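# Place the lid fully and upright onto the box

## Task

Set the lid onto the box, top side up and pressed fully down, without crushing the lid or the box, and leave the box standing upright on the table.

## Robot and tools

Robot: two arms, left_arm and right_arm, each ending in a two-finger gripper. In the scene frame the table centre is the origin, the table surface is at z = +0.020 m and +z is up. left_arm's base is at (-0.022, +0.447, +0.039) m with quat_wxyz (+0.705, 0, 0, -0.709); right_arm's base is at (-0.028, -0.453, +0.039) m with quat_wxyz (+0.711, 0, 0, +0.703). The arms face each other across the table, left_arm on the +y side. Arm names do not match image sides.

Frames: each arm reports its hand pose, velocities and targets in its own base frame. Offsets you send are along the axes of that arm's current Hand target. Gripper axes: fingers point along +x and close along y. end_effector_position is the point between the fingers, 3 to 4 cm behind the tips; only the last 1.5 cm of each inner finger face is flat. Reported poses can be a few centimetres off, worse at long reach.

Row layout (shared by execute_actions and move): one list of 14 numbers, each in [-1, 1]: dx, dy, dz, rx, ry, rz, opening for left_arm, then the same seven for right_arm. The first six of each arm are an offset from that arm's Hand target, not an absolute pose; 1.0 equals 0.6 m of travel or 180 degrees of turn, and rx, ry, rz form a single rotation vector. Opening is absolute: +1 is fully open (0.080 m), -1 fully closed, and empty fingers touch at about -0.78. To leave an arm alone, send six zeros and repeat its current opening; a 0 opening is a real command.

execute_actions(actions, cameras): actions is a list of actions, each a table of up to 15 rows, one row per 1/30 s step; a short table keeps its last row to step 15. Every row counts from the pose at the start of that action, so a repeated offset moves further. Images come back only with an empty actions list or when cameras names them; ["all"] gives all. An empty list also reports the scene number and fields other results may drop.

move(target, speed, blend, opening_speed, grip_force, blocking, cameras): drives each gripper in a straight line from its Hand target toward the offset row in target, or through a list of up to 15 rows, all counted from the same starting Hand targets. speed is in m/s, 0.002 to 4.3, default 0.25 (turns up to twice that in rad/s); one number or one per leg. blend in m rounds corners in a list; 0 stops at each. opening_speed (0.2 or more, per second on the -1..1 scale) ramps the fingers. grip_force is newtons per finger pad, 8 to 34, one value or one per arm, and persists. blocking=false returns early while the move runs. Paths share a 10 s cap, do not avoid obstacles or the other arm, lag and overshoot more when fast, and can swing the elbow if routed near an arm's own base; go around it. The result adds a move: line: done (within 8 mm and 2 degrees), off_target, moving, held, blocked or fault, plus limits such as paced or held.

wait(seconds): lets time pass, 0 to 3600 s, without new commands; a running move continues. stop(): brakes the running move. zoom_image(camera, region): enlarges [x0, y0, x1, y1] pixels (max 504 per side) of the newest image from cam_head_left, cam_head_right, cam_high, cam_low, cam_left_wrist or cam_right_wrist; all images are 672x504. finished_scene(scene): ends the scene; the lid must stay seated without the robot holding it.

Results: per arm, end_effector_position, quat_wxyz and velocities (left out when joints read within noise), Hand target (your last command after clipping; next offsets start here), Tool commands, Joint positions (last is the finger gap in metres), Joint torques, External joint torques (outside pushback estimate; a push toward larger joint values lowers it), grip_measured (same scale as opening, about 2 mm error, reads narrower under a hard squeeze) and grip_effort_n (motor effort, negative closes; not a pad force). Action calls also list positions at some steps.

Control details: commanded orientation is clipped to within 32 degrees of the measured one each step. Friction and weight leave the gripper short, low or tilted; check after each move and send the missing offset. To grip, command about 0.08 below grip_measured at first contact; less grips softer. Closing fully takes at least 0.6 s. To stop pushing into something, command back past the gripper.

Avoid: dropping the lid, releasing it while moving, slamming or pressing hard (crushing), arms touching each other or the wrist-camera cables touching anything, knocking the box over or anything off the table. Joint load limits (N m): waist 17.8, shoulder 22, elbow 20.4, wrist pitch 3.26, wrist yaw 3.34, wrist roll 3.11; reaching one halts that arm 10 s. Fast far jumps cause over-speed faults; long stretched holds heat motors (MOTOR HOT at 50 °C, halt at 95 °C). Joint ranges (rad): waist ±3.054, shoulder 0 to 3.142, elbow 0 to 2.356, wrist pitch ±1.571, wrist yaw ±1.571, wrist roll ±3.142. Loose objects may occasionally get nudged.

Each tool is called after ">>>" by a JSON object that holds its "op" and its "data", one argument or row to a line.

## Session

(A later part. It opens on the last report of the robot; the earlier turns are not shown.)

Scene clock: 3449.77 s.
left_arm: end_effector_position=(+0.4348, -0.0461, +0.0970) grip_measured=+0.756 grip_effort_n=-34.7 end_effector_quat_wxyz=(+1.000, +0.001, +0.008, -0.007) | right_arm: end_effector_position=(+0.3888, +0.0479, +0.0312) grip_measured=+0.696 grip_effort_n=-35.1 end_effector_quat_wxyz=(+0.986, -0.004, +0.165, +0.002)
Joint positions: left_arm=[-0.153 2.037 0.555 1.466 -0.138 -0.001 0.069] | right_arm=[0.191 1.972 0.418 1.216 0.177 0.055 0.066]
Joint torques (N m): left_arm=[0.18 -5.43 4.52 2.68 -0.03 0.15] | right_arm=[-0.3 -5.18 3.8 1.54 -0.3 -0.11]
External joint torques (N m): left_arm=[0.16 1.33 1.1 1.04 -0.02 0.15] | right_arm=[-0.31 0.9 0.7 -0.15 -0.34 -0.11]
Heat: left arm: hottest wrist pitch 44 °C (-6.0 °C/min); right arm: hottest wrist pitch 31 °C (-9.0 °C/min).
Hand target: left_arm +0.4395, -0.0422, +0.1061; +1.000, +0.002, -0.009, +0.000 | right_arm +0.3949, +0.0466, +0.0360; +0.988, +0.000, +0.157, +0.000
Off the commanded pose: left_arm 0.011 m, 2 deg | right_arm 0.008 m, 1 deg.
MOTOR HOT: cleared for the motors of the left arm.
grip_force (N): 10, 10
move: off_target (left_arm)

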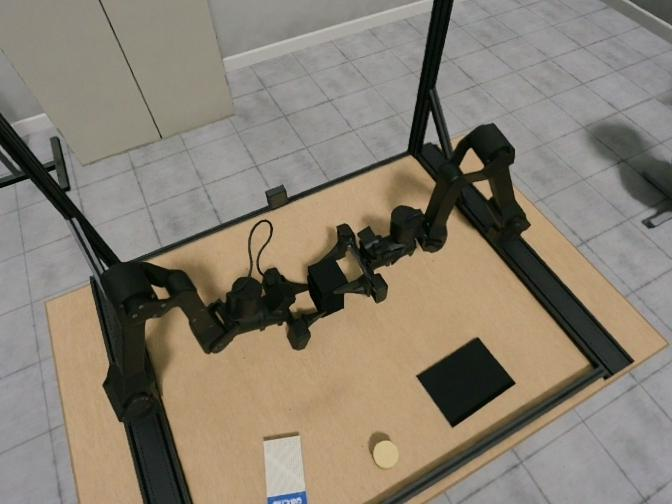

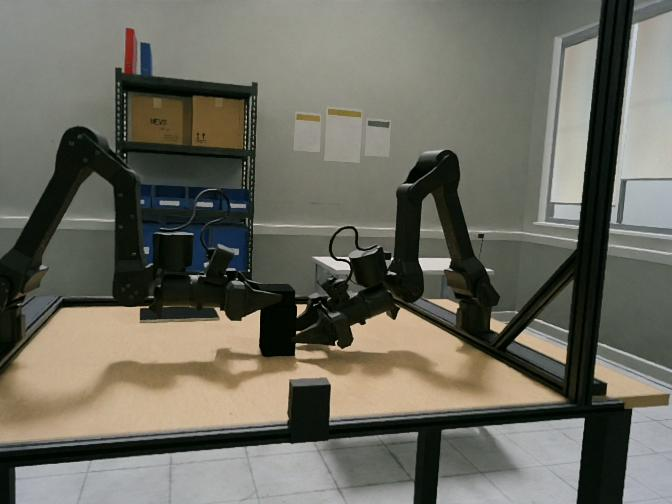

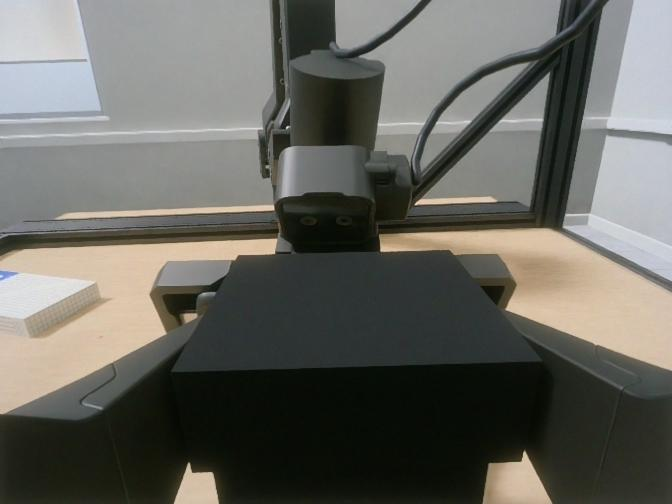

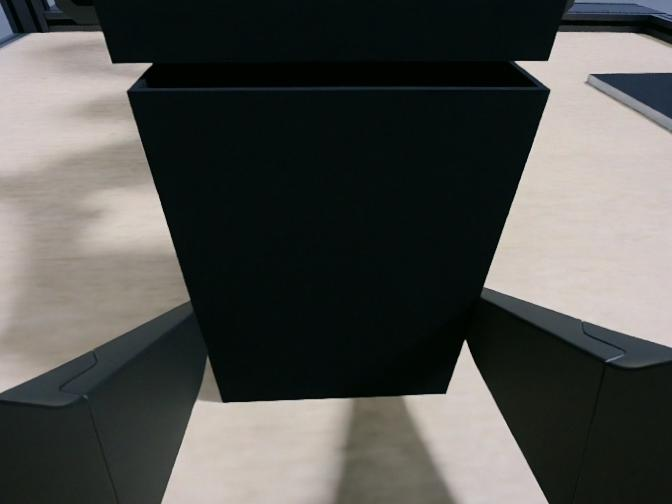

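>>> {"op": "move", "data": {
  "target": [0.007,0.004,0.003,0,0,0,0.5,0,0,0,0,0,0,0.45],
  "speed": 0.1,
  "cameras": ["cam_low","cam_left_wrist","cam_right_wrist"]
}}

>>> {"op": "zoom_image", "data": {
  "camera": "cam_right_wrist",
  "region": [90, 0, 594, 150]
}}

>>> {"op": "zoom_image", "data": {
  "camera": "cam_low",
  "region": [230, 260, 330, 360]
}}

Scene clock: 3471.70 s.
left_arm: end_effector_position=(+0.4390, -0.0427, +0.1013) grip_measured=+0.756 grip_effort_n=-34.2 end_effector_quat_wxyz=(+1.000, +0.000, +0.001, -0.004) | right_arm: end_effector_position=(+0.3888, +0.0479, +0.0312) grip_measured=+0.696 grip_effort_n=-34.7 end_effector_quat_wxyz=(+0.986, -0.004, +0.165, +0.002)
Joint positions: left_arm=[-0.142 2.037 0.57 1.465 -0.134 -0.001 0.069] | right_arm=[0.191 1.972 0.418 1.216 0.177 0.055 0.066]
Joint torques (N m): left_arm=[0.14 -5.75 4.58 1.44 0.17 0.14] | right_arm=[-0.28 -5.24 3.81 1.53 -0.27 -0.11]
External joint torques (N m): left_arm=[0.08 1.07 1.12 -0.18 0.17 0.14] | right_arm=[-0.24 0.85 0.69 -0.16 -0.32 -0.11]
Heat: left arm: hottest wrist pitch 43 °C (-8.0 °C/min); right arm: hottest elbow 30 °C (+1.0 °C/min).
Hand target: left_arm +0.4437, -0.0398, +0.1080; +1.000, +0.002, -0.009, +0.000 | right_arm +0.3949, +0.0466, +0.0360; +0.988, +0.000, +0.157, +0.000
Off the commanded pose: left_arm 0.009 m, 1 deg | right_arm 0.008 m, 1 deg.
grip_force (N): 10, 10
move: off_target (left_arm)

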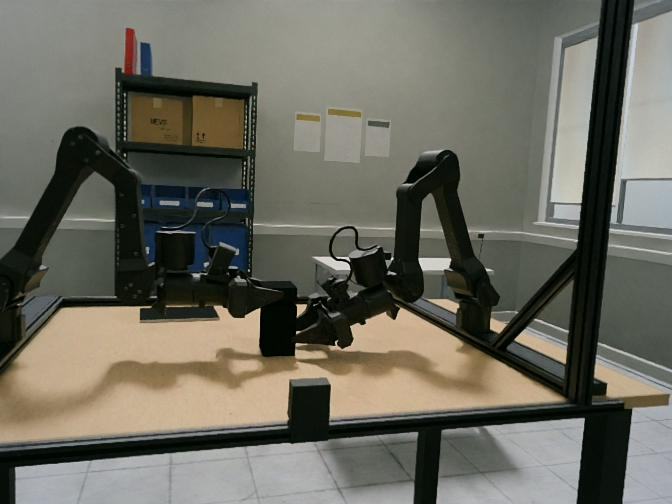

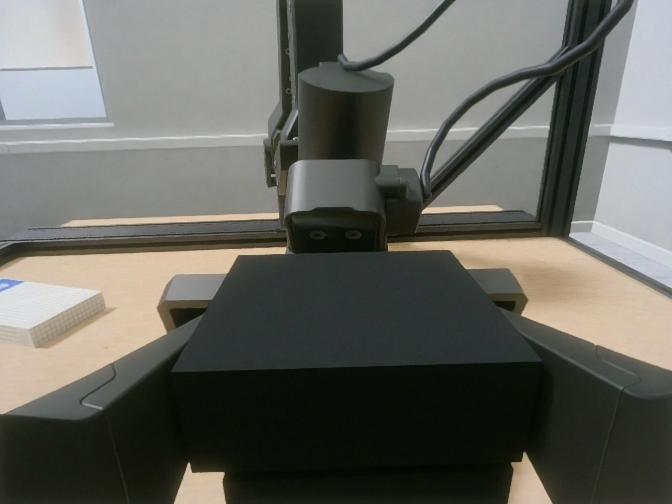

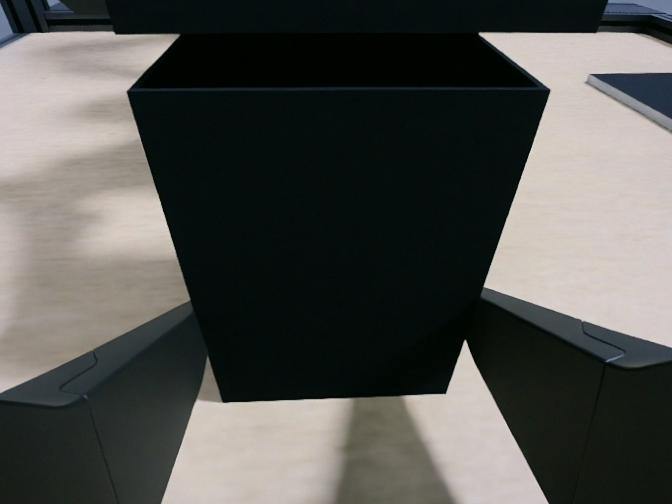

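Scaled by 1.000.

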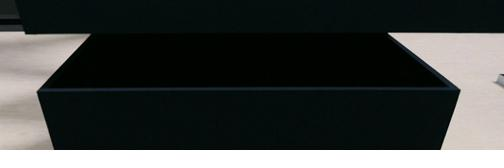

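Scaled by 5.040 from the camera's image (finer frame: 960x720).

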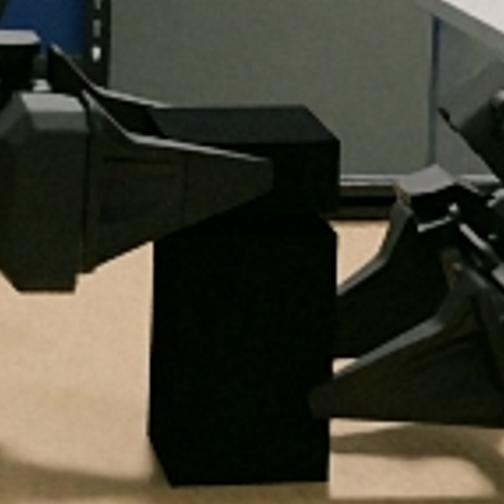

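>>> {"op": "move", "data": {
  "target": [0,-0.0035,-0.009,0,0,0,0.5,0,0,0,0,0,0,0.45],
  "speed": 0.05,
  "cameras": ["cam_low","cam_left_wrist","cam_right_wrist"]
}}

>>> {"op": "zoom_image", "data": {
  "camera": "cam_low",
  "region": [230, 260, 330, 360]
}}

Scene clock: 3486.37 s.
left_arm: end_effector_position=(+0.4395, -0.0434, +0.0945) grip_measured=+0.756 grip_effort_n=-34.2 end_effector_quat_wxyz=(+1.000, +0.001, +0.007, -0.005) | right_arm: end_effector_position=(+0.3888, +0.0479, +0.0312) grip_measured=+0.696 grip_effort_n=-35.1 end_effector_quat_wxyz=(+0.986, -0.004, +0.165, +0.002)
Joint positions: left_arm=[-0.144 2.06 0.573 1.474 -0.134 -0.001 0.069] | right_arm=[0.191 1.972 0.418 1.216 0.177 0.055 0.066]
Joint torques (N m): left_arm=[-0.23 -5.43 4.41 2.59 -0.05 0.14] | right_arm=[-0.26 -5.23 3.81 1.56 -0.26 -0.12]
External joint torques (N m): left_arm=[-0.28 1.51 1.01 0.94 -0.05 0.14] | right_arm=[-0.24 0.74 0.79 -0.08 -0.3 -0.12]
Heat: left arm: hottest wrist pitch 41 °C (-6.1 °C/min); right arm: hottest elbow 30 °C (+1.0 °C/min).
Hand target: left_arm +0.4438, -0.0419, +0.1026; +1.000, +0.002, -0.009, +0.000 | right_arm +0.3949, +0.0466, +0.0360; +0.988, +0.000, +0.157, +0.000
Off the commanded pose: left_arm 0.009 m, 2 deg | right_arm 0.008 m, 1 deg.
grip_force (N): 10, 10
move: off_target (left_arm)

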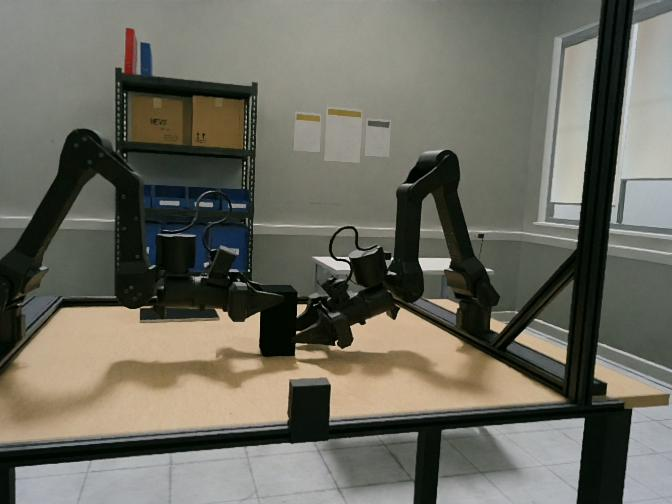

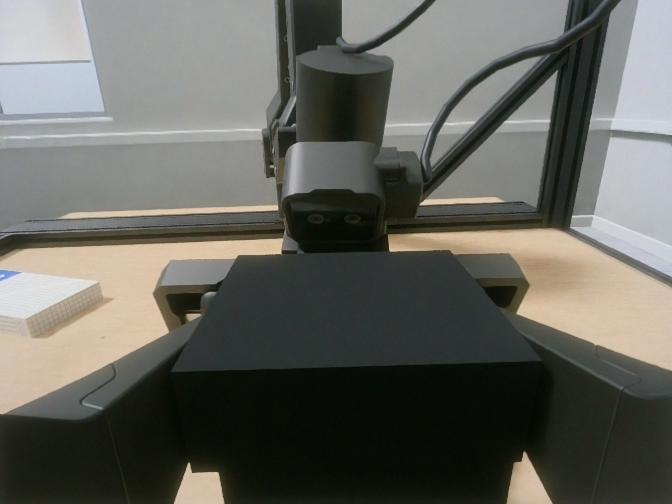

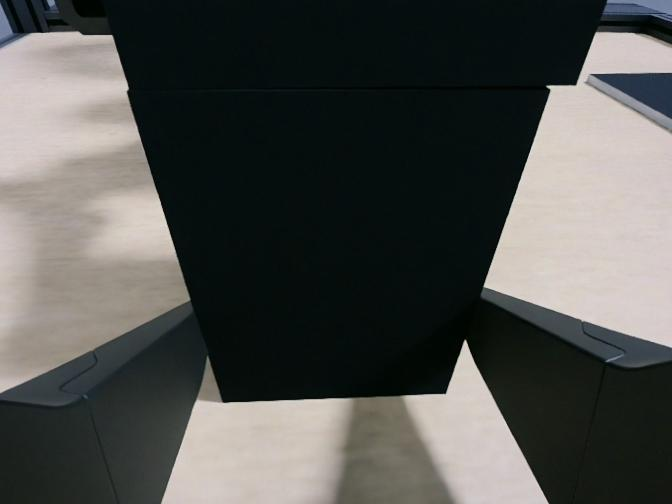

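Scaled by 5.040 from the camera's image (finer frame: 960x720).

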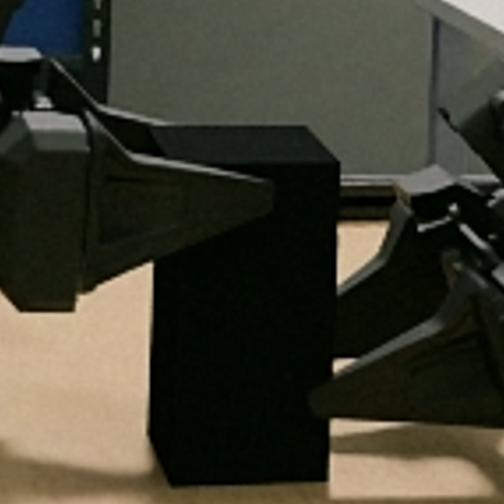

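>>> {"op": "move", "data": {
  "target": [0,-0.0055,0.004,0,0,0,0.5,0,0,0,0,0,0,0.45],
  "speed": 0.05,
  "cameras": ["cam_left_wrist","cam_right_wrist"]
}}

Scene clock: 3497.07 s.
left_arm: end_effector_position=(+0.4393, -0.0477, +0.0949) grip_measured=+0.756 grip_effort_n=-34.2 end_effector_quat_wxyz=(+1.000, +0.001, +0.006, -0.007) | right_arm: end_effector_position=(+0.3888, +0.0479, +0.0312) grip_measured=+0.696 grip_effort_n=-35.1 end_effector_quat_wxyz=(+0.986, -0.004, +0.165, +0.002)
Joint positions: left_arm=[-0.156 2.06 0.575 1.474 -0.141 -0.001 0.069] | right_arm=[0.191 1.972 0.418 1.216 0.177 0.055 0.066]
Joint torques (N m): left_arm=[-0.06 -6.75 4.48 1.72 -0.15 0.15] | right_arm=[-0.34 -5.23 3.85 1.55 -0.29 -0.09]
External joint torques (N m): left_arm=[-0.1 0.15 1.08 0.08 -0.15 0.15] | right_arm=[-0.32 0.87 0.69 -0.14 -0.33 -0.09]
Heat: left arm: hottest wrist pitch 44 °C (-1.0 °C/min); right arm: hottest elbow 30 °C (+0.0 °C/min).
Hand target: left_arm +0.4437, -0.0452, +0.1050; +1.000, +0.002, -0.009, +0.000 | right_arm +0.3949, +0.0466, +0.0360; +0.988, +0.000, +0.157, +0.000
Off the commanded pose: left_arm 0.011 m, 2 deg | right_arm 0.008 m, 1 deg.
grip_force (N): 10, 10
move: off_target (left_arm)

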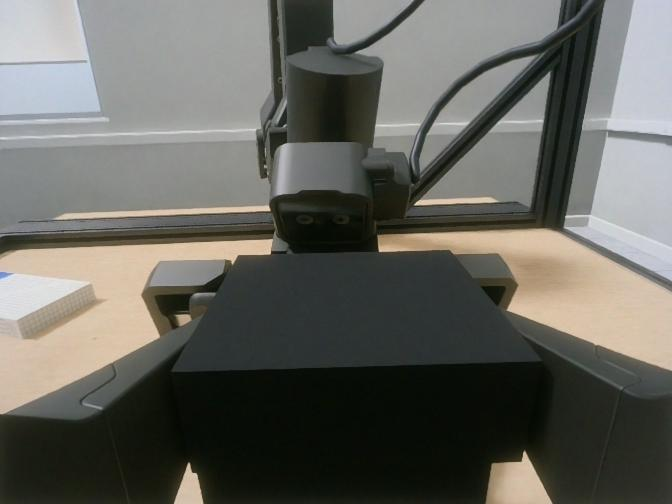

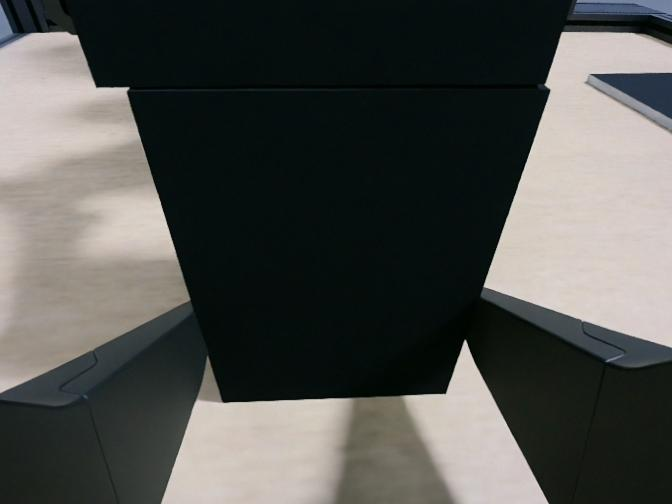

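>>> {"op": "move", "data": {
  "target": [0,0.0037,0,0,0,0,0.5,0,0,0,0,0,0,0.45],
  "speed": 0.05,
  "cameras": ["cam_left_wrist","cam_right_wrist"]
}}

Scene clock: 3510.07 s.
left_arm: end_effector_position=(+0.4394, -0.0471, +0.0949) grip_measured=+0.756 grip_effort_n=-34.2 end_effector_quat_wxyz=(+1.000, +0.001, +0.006, -0.007) | right_arm: end_effector_position=(+0.3888, +0.0479, +0.0312) grip_measured=+0.696 grip_effort_n=-35.1 end_effector_quat_wxyz=(+0.986, -0.004, +0.165, +0.002)
Joint positions: left_arm=[-0.155 2.06 0.575 1.474 -0.141 -0.001 0.069] | right_arm=[0.191 1.972 0.418 1.216 0.177 0.055 0.066]
Joint torques (N m): left_arm=[0.23 -6.79 4.33 1.77 0.09 0.15] | right_arm=[-0.34 -5.22 3.89 1.55 -0.27 -0.11]
External joint torques (N m): left_arm=[0.27 0.07 0.98 0.15 0.08 0.15] | right_arm=[-0.33 0.84 0.78 -0.13 -0.31 -0.12]
Heat: left arm: hottest wrist pitch 43 °C (-1.0 °C/min); right arm: hottest elbow 30 °C (+0.0 °C/min).
Hand target: left_arm +0.4437, -0.0430, +0.1050; +1.000, +0.002, -0.009, +0.000 | right_arm +0.3949, +0.0466, +0.0360; +0.988, +0.000, +0.157, +0.000
Off the commanded pose: left_arm 0.012 m, 2 deg | right_arm 0.008 m, 1 deg.
grip_force (N): 10, 10
move: off_target (left_arm)

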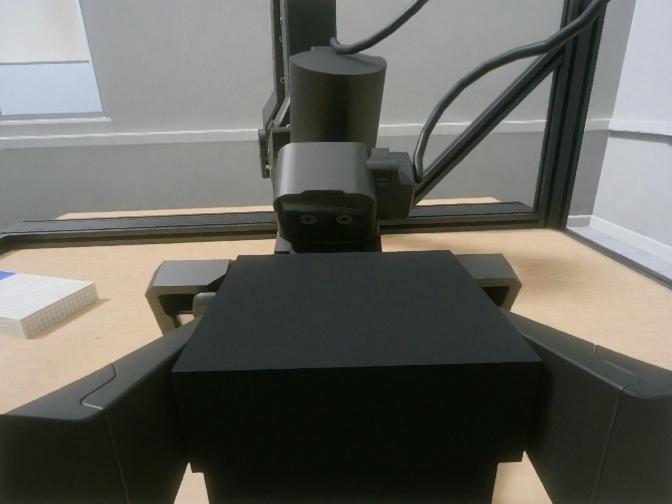

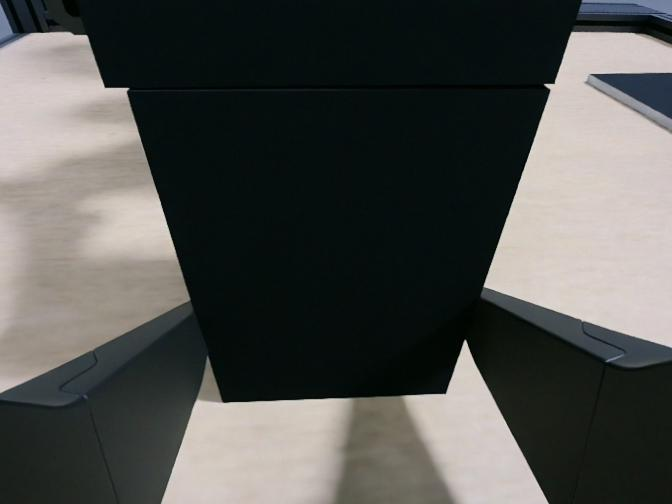

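>>> {"op": "move", "data": {
  "target": [0,0.0025,0,0,0,0,0.5,0,0,0,0,0,0,0.45],
  "speed": 0.05,
  "cameras": ["cam_low","cam_right_wrist"]
}}

>>> {"op": "zoom_image", "data": {
  "camera": "cam_low",
  "region": [230, 260, 330, 360]
}}

Scene clock: 3520.20 s.
left_arm: end_effector_position=(+0.4397, -0.0446, +0.0949) grip_measured=+0.756 grip_effort_n=-34.2 end_effector_quat_wxyz=(+1.000, +0.000, +0.006, -0.004) | right_arm: end_effector_position=(+0.3888, +0.0479, +0.0312) grip_measured=+0.696 grip_effort_n=-35.1 end_effector_quat_wxyz=(+0.986, -0.004, +0.165, +0.002)
Joint positions: left_arm=[-0.149 2.06 0.575 1.474 -0.14 -0.001 0.069] | right_arm=[0.191 1.972 0.418 1.216 0.177 0.055 0.066]
Joint torques (N m): left_arm=[0.23 -6.85 4.23 1.8 0.17 0.15] | right_arm=[-0.3 -5.27 3.87 1.55 -0.27 -0.08]
External joint torques (N m): left_arm=[0.2 0.06 0.84 0.16 0.18 0.15] | right_arm=[-0.24 0.75 0.82 -0.11 -0.32 -0.09]
Heat: left arm: hottest wrist pitch 43 °C (-1.0 °C/min); right arm: hottest elbow 30 °C (+0.0 °C/min).
Hand target: left_arm +0.4437, -0.0415, +0.1050; +1.000, +0.002, -0.009, +0.000 | right_arm +0.3949, +0.0466, +0.0360; +0.988, +0.000, +0.157, +0.000
Off the commanded pose: left_arm 0.011 m, 2 deg | right_arm 0.008 m, 1 deg.
grip_force (N): 10, 10
move: off_target (left_arm)

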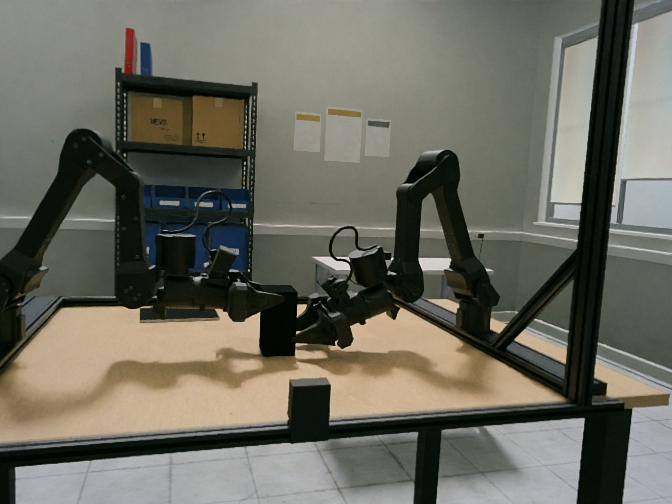

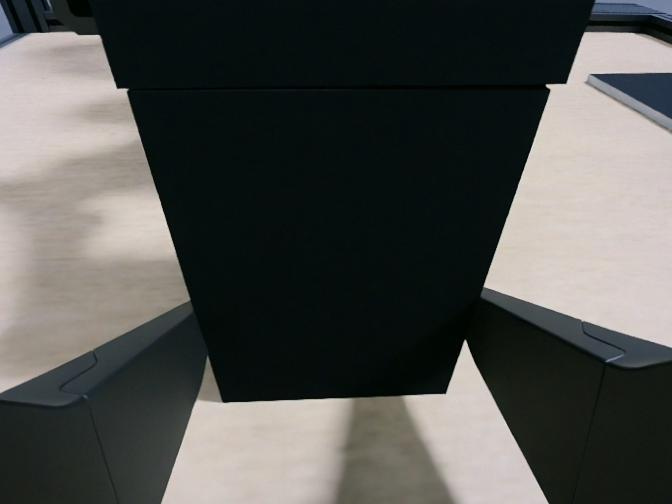

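Scaled by 5.040 from the camera's image (finer frame: 960x720).

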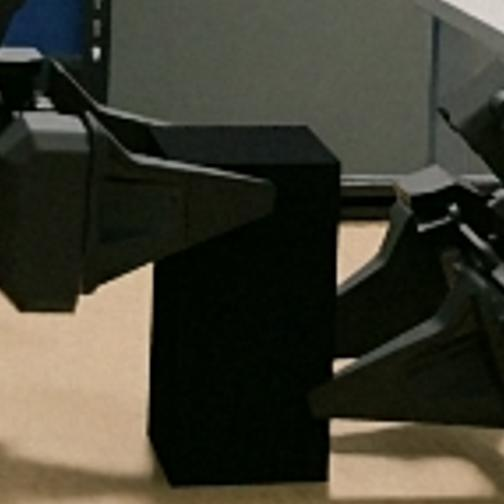

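>>> {"op": "move", "data": {
  "target": [0,0,-0.015,0,0,0,0.5,0,0,0,0,0,0,0.45],
  "speed": 0.03,
  "cameras": ["cam_low","cam_left_wrist","cam_right_wrist"]
}}

>>> {"op": "zoom_image", "data": {
  "camera": "cam_low",
  "region": [230, 260, 330, 360]
}}

Scene clock: 3528.23 s.
left_arm: end_effector_position=(+0.4402, -0.0447, +0.0922) grip_measured=+0.756 grip_effort_n=-34.7 end_effector_quat_wxyz=(+1.000, +0.000, +0.000, -0.004) | right_arm: end_effector_position=(+0.3888, +0.0479, +0.0312) grip_measured=+0.696 grip_effort_n=-35.1 end_effector_quat_wxyz=(+0.986, -0.004, +0.165, +0.002)
Joint positions: left_arm=[-0.149 2.088 0.578 1.511 -0.14 -0.001 0.069] | right_arm=[0.191 1.972 0.418 1.216 0.177 0.055 0.066]
Joint torques (N m): left_arm=[0.25 -5.02 3.86 2.16 0.18 0.14] | right_arm=[-0.23 -5.28 3.89 1.56 -0.28 -0.09]
External joint torques (N m): left_arm=[0.25 1.95 0.59 0.53 0.18 0.14] | right_arm=[-0.17 0.81 0.77 -0.13 -0.33 -0.09]
Heat: left arm: hottest wrist pitch 42 °C (-2.0 °C/min); right arm: hottest elbow 30 °C (+0.0 °C/min).
Hand target: left_arm +0.4439, -0.0414, +0.0960; +1.000, +0.002, -0.009, +0.000 | right_arm +0.3949, +0.0466, +0.0360; +0.988, +0.000, +0.157, +0.000
Off the commanded pose: left_arm 0.006 m, 1 deg | right_arm 0.008 m, 1 deg.
grip_force (N): 10, 10
move: done

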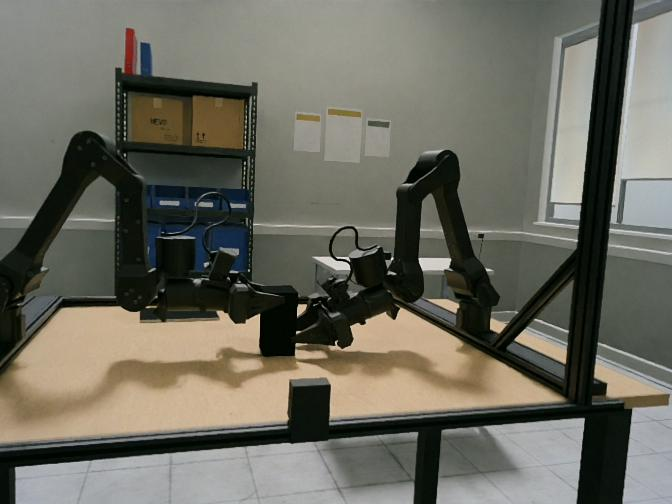

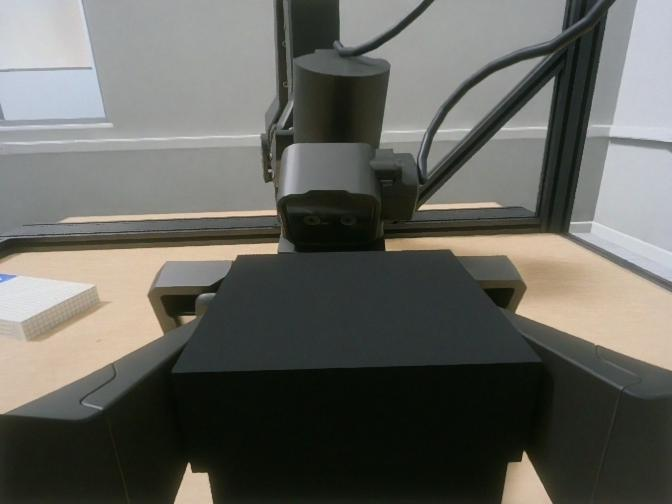

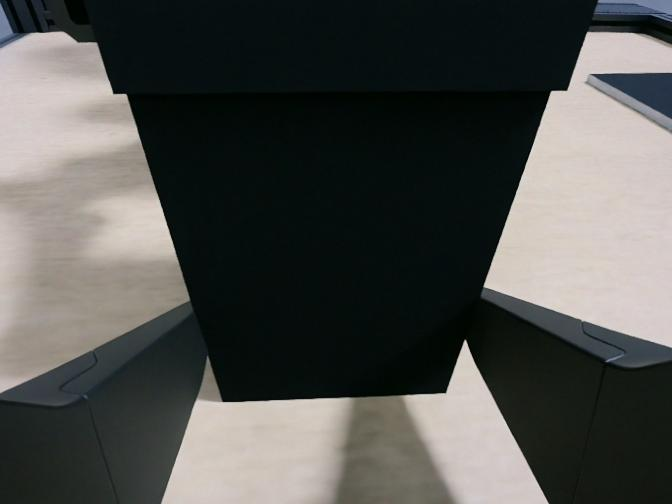

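Scaled by 5.040 from the camera's image (finer frame: 960x720).

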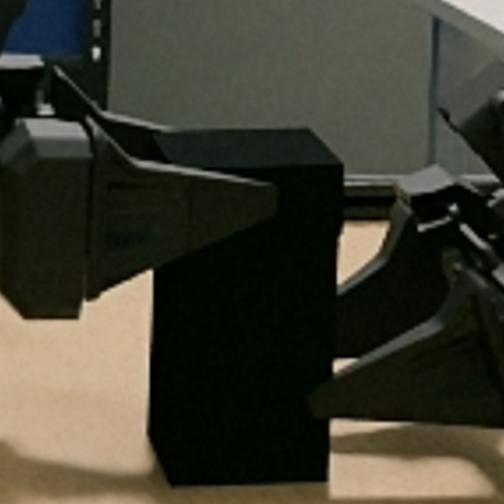

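>>> {"op": "move", "data": {
  "target": [-0.004,0,-0.005,0,0,0,0.5,0,0,0,0,0,0,0.45],
  "speed": 0.03,
  "cameras": ["cam_low","cam_right_wrist","cam_high"]
}}

>>> {"op": "zoom_image", "data": {
  "camera": "cam_low",
  "region": [230, 260, 330, 360]
}}

>>> {"op": "zoom_image", "data": {
  "camera": "cam_high",
  "region": [290, 240, 390, 340]
}}

Scene clock: 3538.77 s.
left_arm: end_effector_position=(+0.4400, -0.0446, +0.0913) grip_measured=+0.756 grip_effort_n=-34.7 end_effector_quat_wxyz=(+1.000, -0.001, -0.004, -0.004) | right_arm: end_effector_position=(+0.3888, +0.0479, +0.0312) grip_measured=+0.696 grip_effort_n=-35.1 end_effector_quat_wxyz=(+0.986, -0.004, +0.165, +0.002)
Joint positions: left_arm=[-0.149 2.1 0.578 1.531 -0.14 -0.001 0.069] | right_arm=[0.191 1.972 0.418 1.216 0.177 0.055 0.066]
Joint torques (N m): left_arm=[0.17 -5.03 2.77 2.18 0.15 0.14] | right_arm=[-0.29 -5.16 3.82 1.54 -0.28 -0.1]
External joint torques (N m): left_arm=[0.12 1.93 -0.4 0.55 0.15 0.14] | right_arm=[-0.25 0.93 0.69 -0.15 -0.33 -0.11]
Heat: left arm: hottest wrist pitch 41 °C (-1.0 °C/min); right arm: hottest elbow 30 °C (+0.0 °C/min).
Hand target: left_arm +0.4415, -0.0414, +0.0929; +1.000, +0.002, -0.009, +0.000 | right_arm +0.3949, +0.0466, +0.0360; +0.988, +0.000, +0.157, +0.000
Off the commanded pose: left_arm 0.004 m, 1 deg | right_arm 0.008 m, 1 deg.
grip_force (N): 10, 10
move: done
Images, in order (width x height): cam_high 672x504, cam_low 672x504, cam_right_wrist 672x504.

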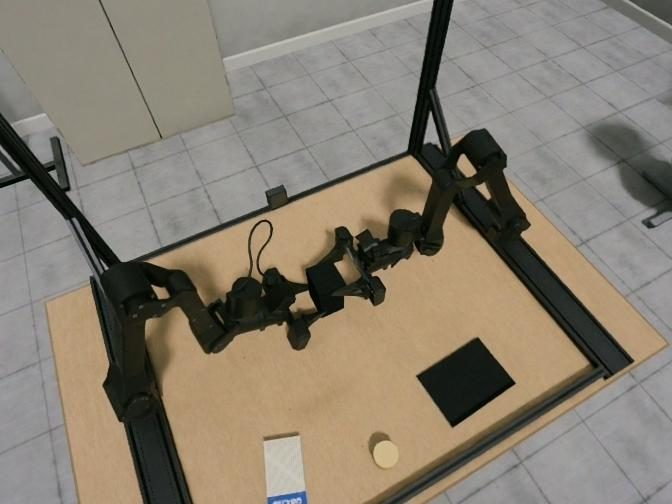

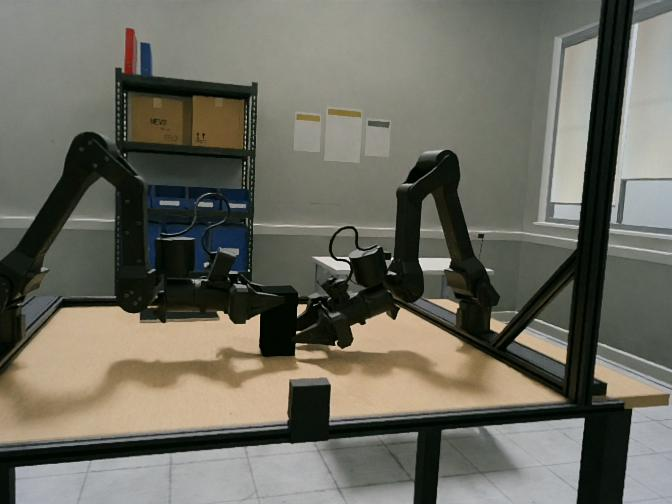

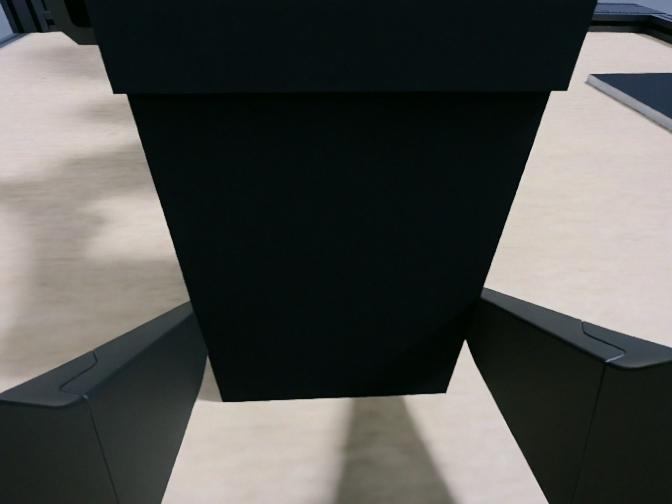

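Scaled by 5.040 from the camera's image (finer frame: 960x720).

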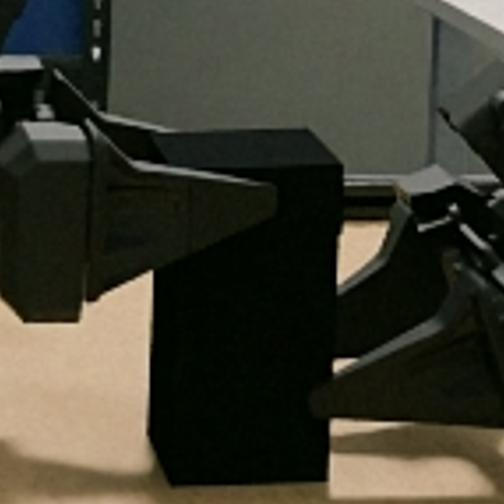

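Scaled by 5.040 from the camera's image (finer frame: 960x720).

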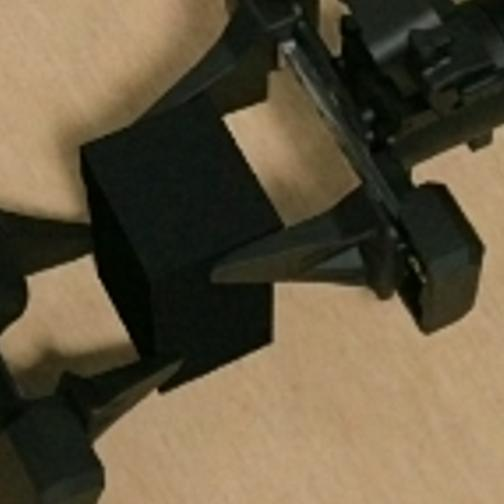

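>>> {"op": "move", "data": {
  "target": [-0.005,0,-0.002,0,0,0,0.5,0,0,0,0,0,0,0.45],
  "speed": 0.03,
  "cameras": ["cam_low","cam_right_wrist"]
}}

>>> {"op": "zoom_image", "data": {
  "camera": "cam_low",
  "region": [230, 260, 330, 360]
}}

Scene clock: 3553.60 s.
left_arm: end_effector_position=(+0.4392, -0.0445, +0.0918) grip_measured=+0.756 grip_effort_n=-34.2 end_effector_quat_wxyz=(+1.000, -0.001, -0.007, -0.004) | right_arm: end_effector_position=(+0.3888, +0.0479, +0.0312) grip_measured=+0.696 grip_effort_n=-35.1 end_effector_quat_wxyz=(+0.986, -0.004, +0.165, +0.002)
Joint positions: left_arm=[-0.149 2.103 0.575 1.543 -0.14 -0.001 0.069] | right_arm=[0.191 1.972 0.418 1.216 0.177 0.055 0.066]
Joint torques (N m): left_arm=[0.05 -5.22 1.82 2.33 0.1 0.14] | right_arm=[-0.24 -5.17 3.79 1.56 -0.28 -0.11]
External joint torques (N m): left_arm=[0.03 1.79 -1.35 0.68 0.1 0.14] | right_arm=[-0.24 0.82 0.74 -0.09 -0.32 -0.12]
Heat: left arm: hottest wrist pitch 40 °C (-4.0 °C/min); right arm: hottest elbow 30 °C (+0.0 °C/min).
Hand target: left_arm +0.4386, -0.0414, +0.0917; +1.000, +0.002, -0.009, +0.000 | right_arm +0.3949, +0.0466, +0.0360; +0.988, +0.000, +0.157, +0.000
Off the commanded pose: left_arm 0.003 m, 1 deg | right_arm 0.008 m, 1 deg.
grip_force (N): 10, 10
move: done

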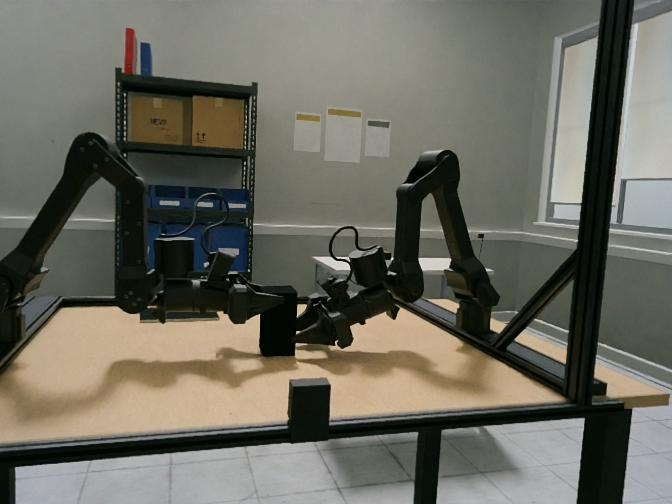

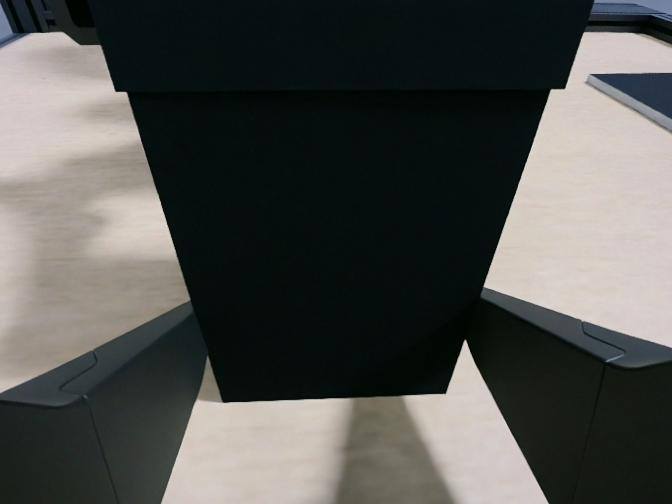

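Scaled by 5.040 from the camera's image (finer frame: 960x720).

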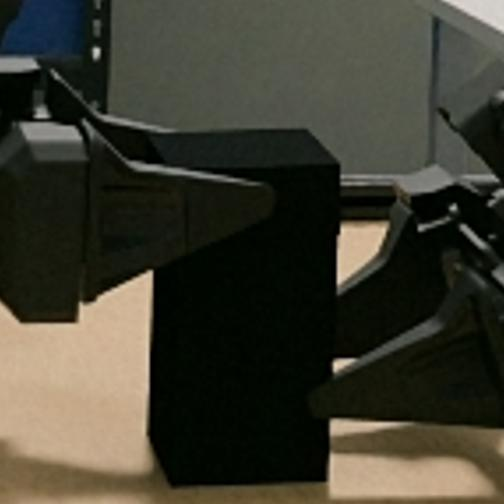

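>>> {"op": "move", "data": {
  "target": [0.008,0,0.03,0,0.028,0,0.5,0,0,0,0,0,0,0.45],
  "speed": 0.08,
  "cameras": ["cam_low","cam_left_wrist","cam_right_wrist"]
}}

>>> {"op": "zoom_image", "data": {
  "camera": "cam_low",
  "region": [230, 260, 330, 360]
}}

Scene clock: 3573.17 s.
left_arm: end_effector_position=(+0.4392, -0.0445, +0.0988) grip_measured=+0.756 grip_effort_n=-33.7 end_effector_quat_wxyz=(+0.999, +0.004, +0.048, -0.004) | right_arm: end_effector_position=(+0.3888, +0.0479, +0.0312) grip_measured=+0.696 grip_effort_n=-34.7 end_effector_quat_wxyz=(+0.986, -0.004, +0.165, +0.002)
Joint positions: left_arm=[-0.149 1.953 0.579 1.276 -0.14 -0.007 0.069] | right_arm=[0.191 1.972 0.418 1.216 0.177 0.055 0.066]
Joint torques (N m): left_arm=[0.19 -7.43 4.67 1.21 0.14 -0.07] | right_arm=[-0.31 -5.21 3.83 1.54 -0.28 -0.13]
External joint torques (N m): left_arm=[0.15 -0.62 0.66 -0.48 0.16 -0.07] | right_arm=[-0.31 0.89 0.72 -0.15 -0.32 -0.13]
Heat: left arm: hottest wrist pitch 44 °C (+1.0 °C/min); right arm: hottest elbow 30 °C (+0.0 °C/min).
Hand target: left_arm +0.4430, -0.0415, +0.1098; +0.999, +0.002, +0.035, +0.000 | right_arm +0.3949, +0.0466, +0.0360; +0.988, +0.000, +0.157, +0.000
Off the commanded pose: left_arm 0.012 m, 2 deg | right_arm 0.008 m, 1 deg.
grip_force (N): 10, 10
move: off_target (left_arm)

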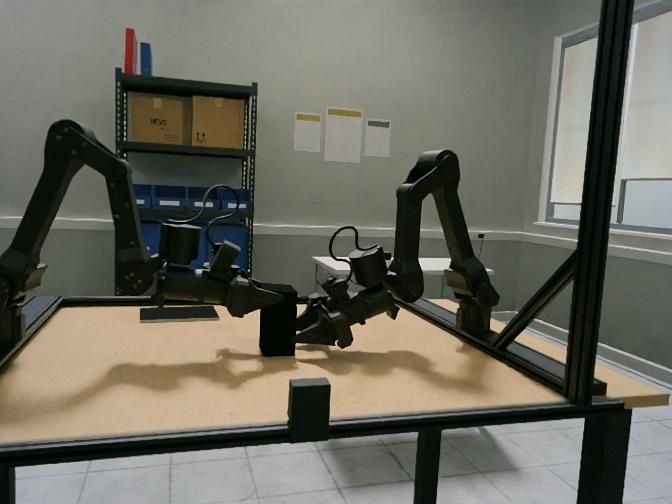

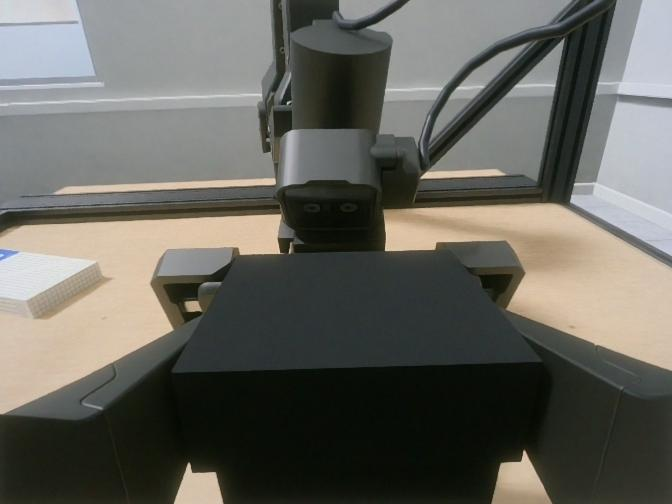

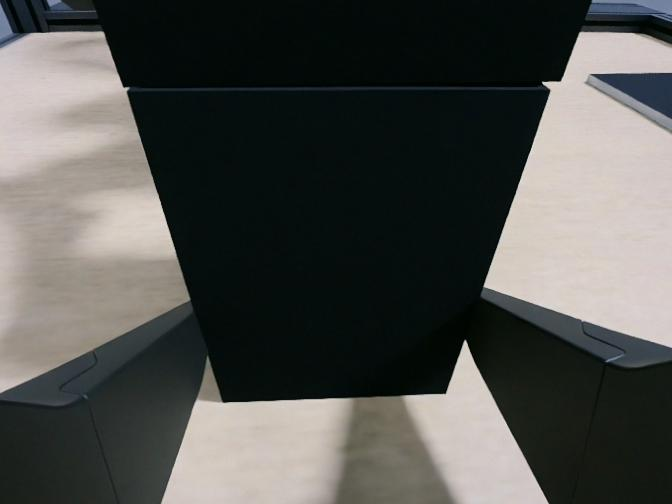

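Scaled by 5.040 from the camera's image (finer frame: 960x720).

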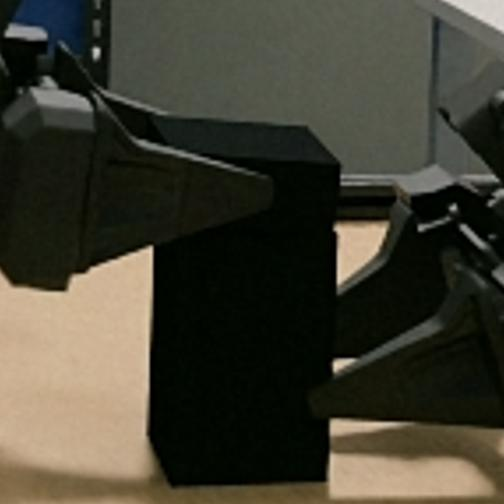

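>>> {"op": "move", "data": {
  "target": [
    [0.009,0,0.003,0,0,0,0.5,0,0,0,0,0,0,0.45],
    [0.009,0,-0.012,0,0,0,0.5,0,0,0,0,0,0,0.45]
  ],
  "speed": 0.05,
  "cameras": ["cam_low","cam_left_wrist","cam_right_wrist"]
}}

>>> {"op": "zoom_image", "data": {
  "camera": "cam_low",
  "region": [230, 260, 330, 360]
}}

Scene clock: 3589.07 s.
left_arm: end_effector_position=(+0.4439, -0.0448, +0.0980) grip_measured=+0.756 grip_effort_n=-34.2 end_effector_quat_wxyz=(+0.999, +0.002, +0.044, -0.004) | right_arm: end_effector_position=(+0.3888, +0.0479, +0.0312) grip_measured=+0.696 grip_effort_n=-34.7 end_effector_quat_wxyz=(+0.986, -0.004, +0.165, +0.002)
Joint positions: left_arm=[-0.147 1.976 0.598 1.29 -0.138 -0.008 0.069] | right_arm=[0.191 1.972 0.418 1.216 0.177 0.055 0.066]
Joint torques (N m): left_arm=[0.21 -4.89 4.58 2.18 0.17 -0.06] | right_arm=[-0.22 -5.24 3.79 1.57 -0.29 -0.1]
External joint torques (N m): left_arm=[0.18 1.93 0.7 0.54 0.19 -0.06] | right_arm=[-0.24 0.81 0.71 -0.11 -0.32 -0.1]
Heat: left arm: hottest wrist pitch 41 °C (-1.0 °C/min); right arm: hottest elbow 30 °C (+0.0 °C/min).
Hand target: left_arm +0.4479, -0.0415, +0.1022; +0.999, +0.002, +0.035, +0.000 | right_arm +0.3949, +0.0466, +0.0360; +0.988, +0.000, +0.157, +0.000
Off the commanded pose: left_arm 0.007 m, 1 deg | right_arm 0.008 m, 1 deg.
grip_force (N): 10, 10
move: done

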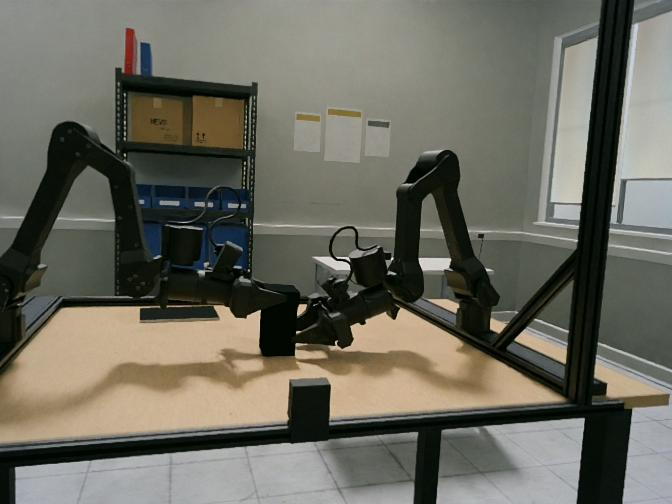

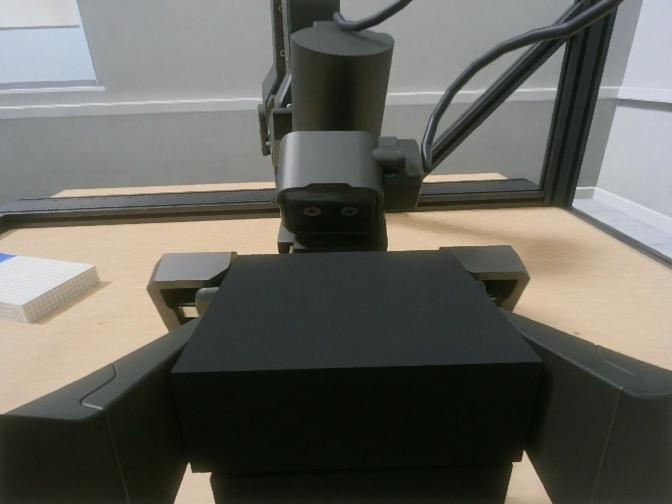

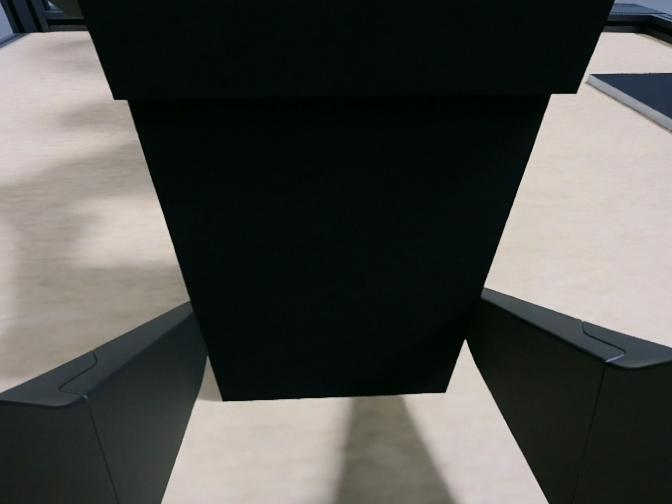

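Scaled by 5.040 from the camera's image (finer frame: 960x720).

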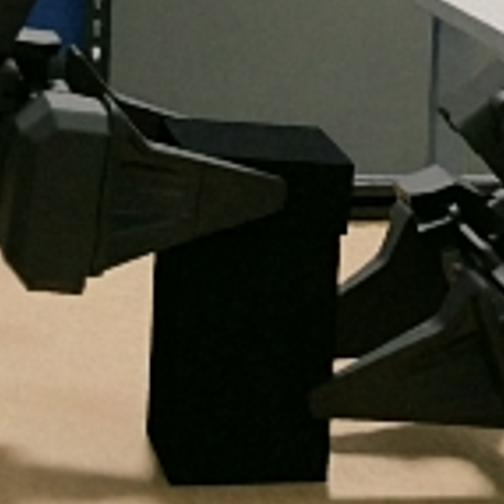

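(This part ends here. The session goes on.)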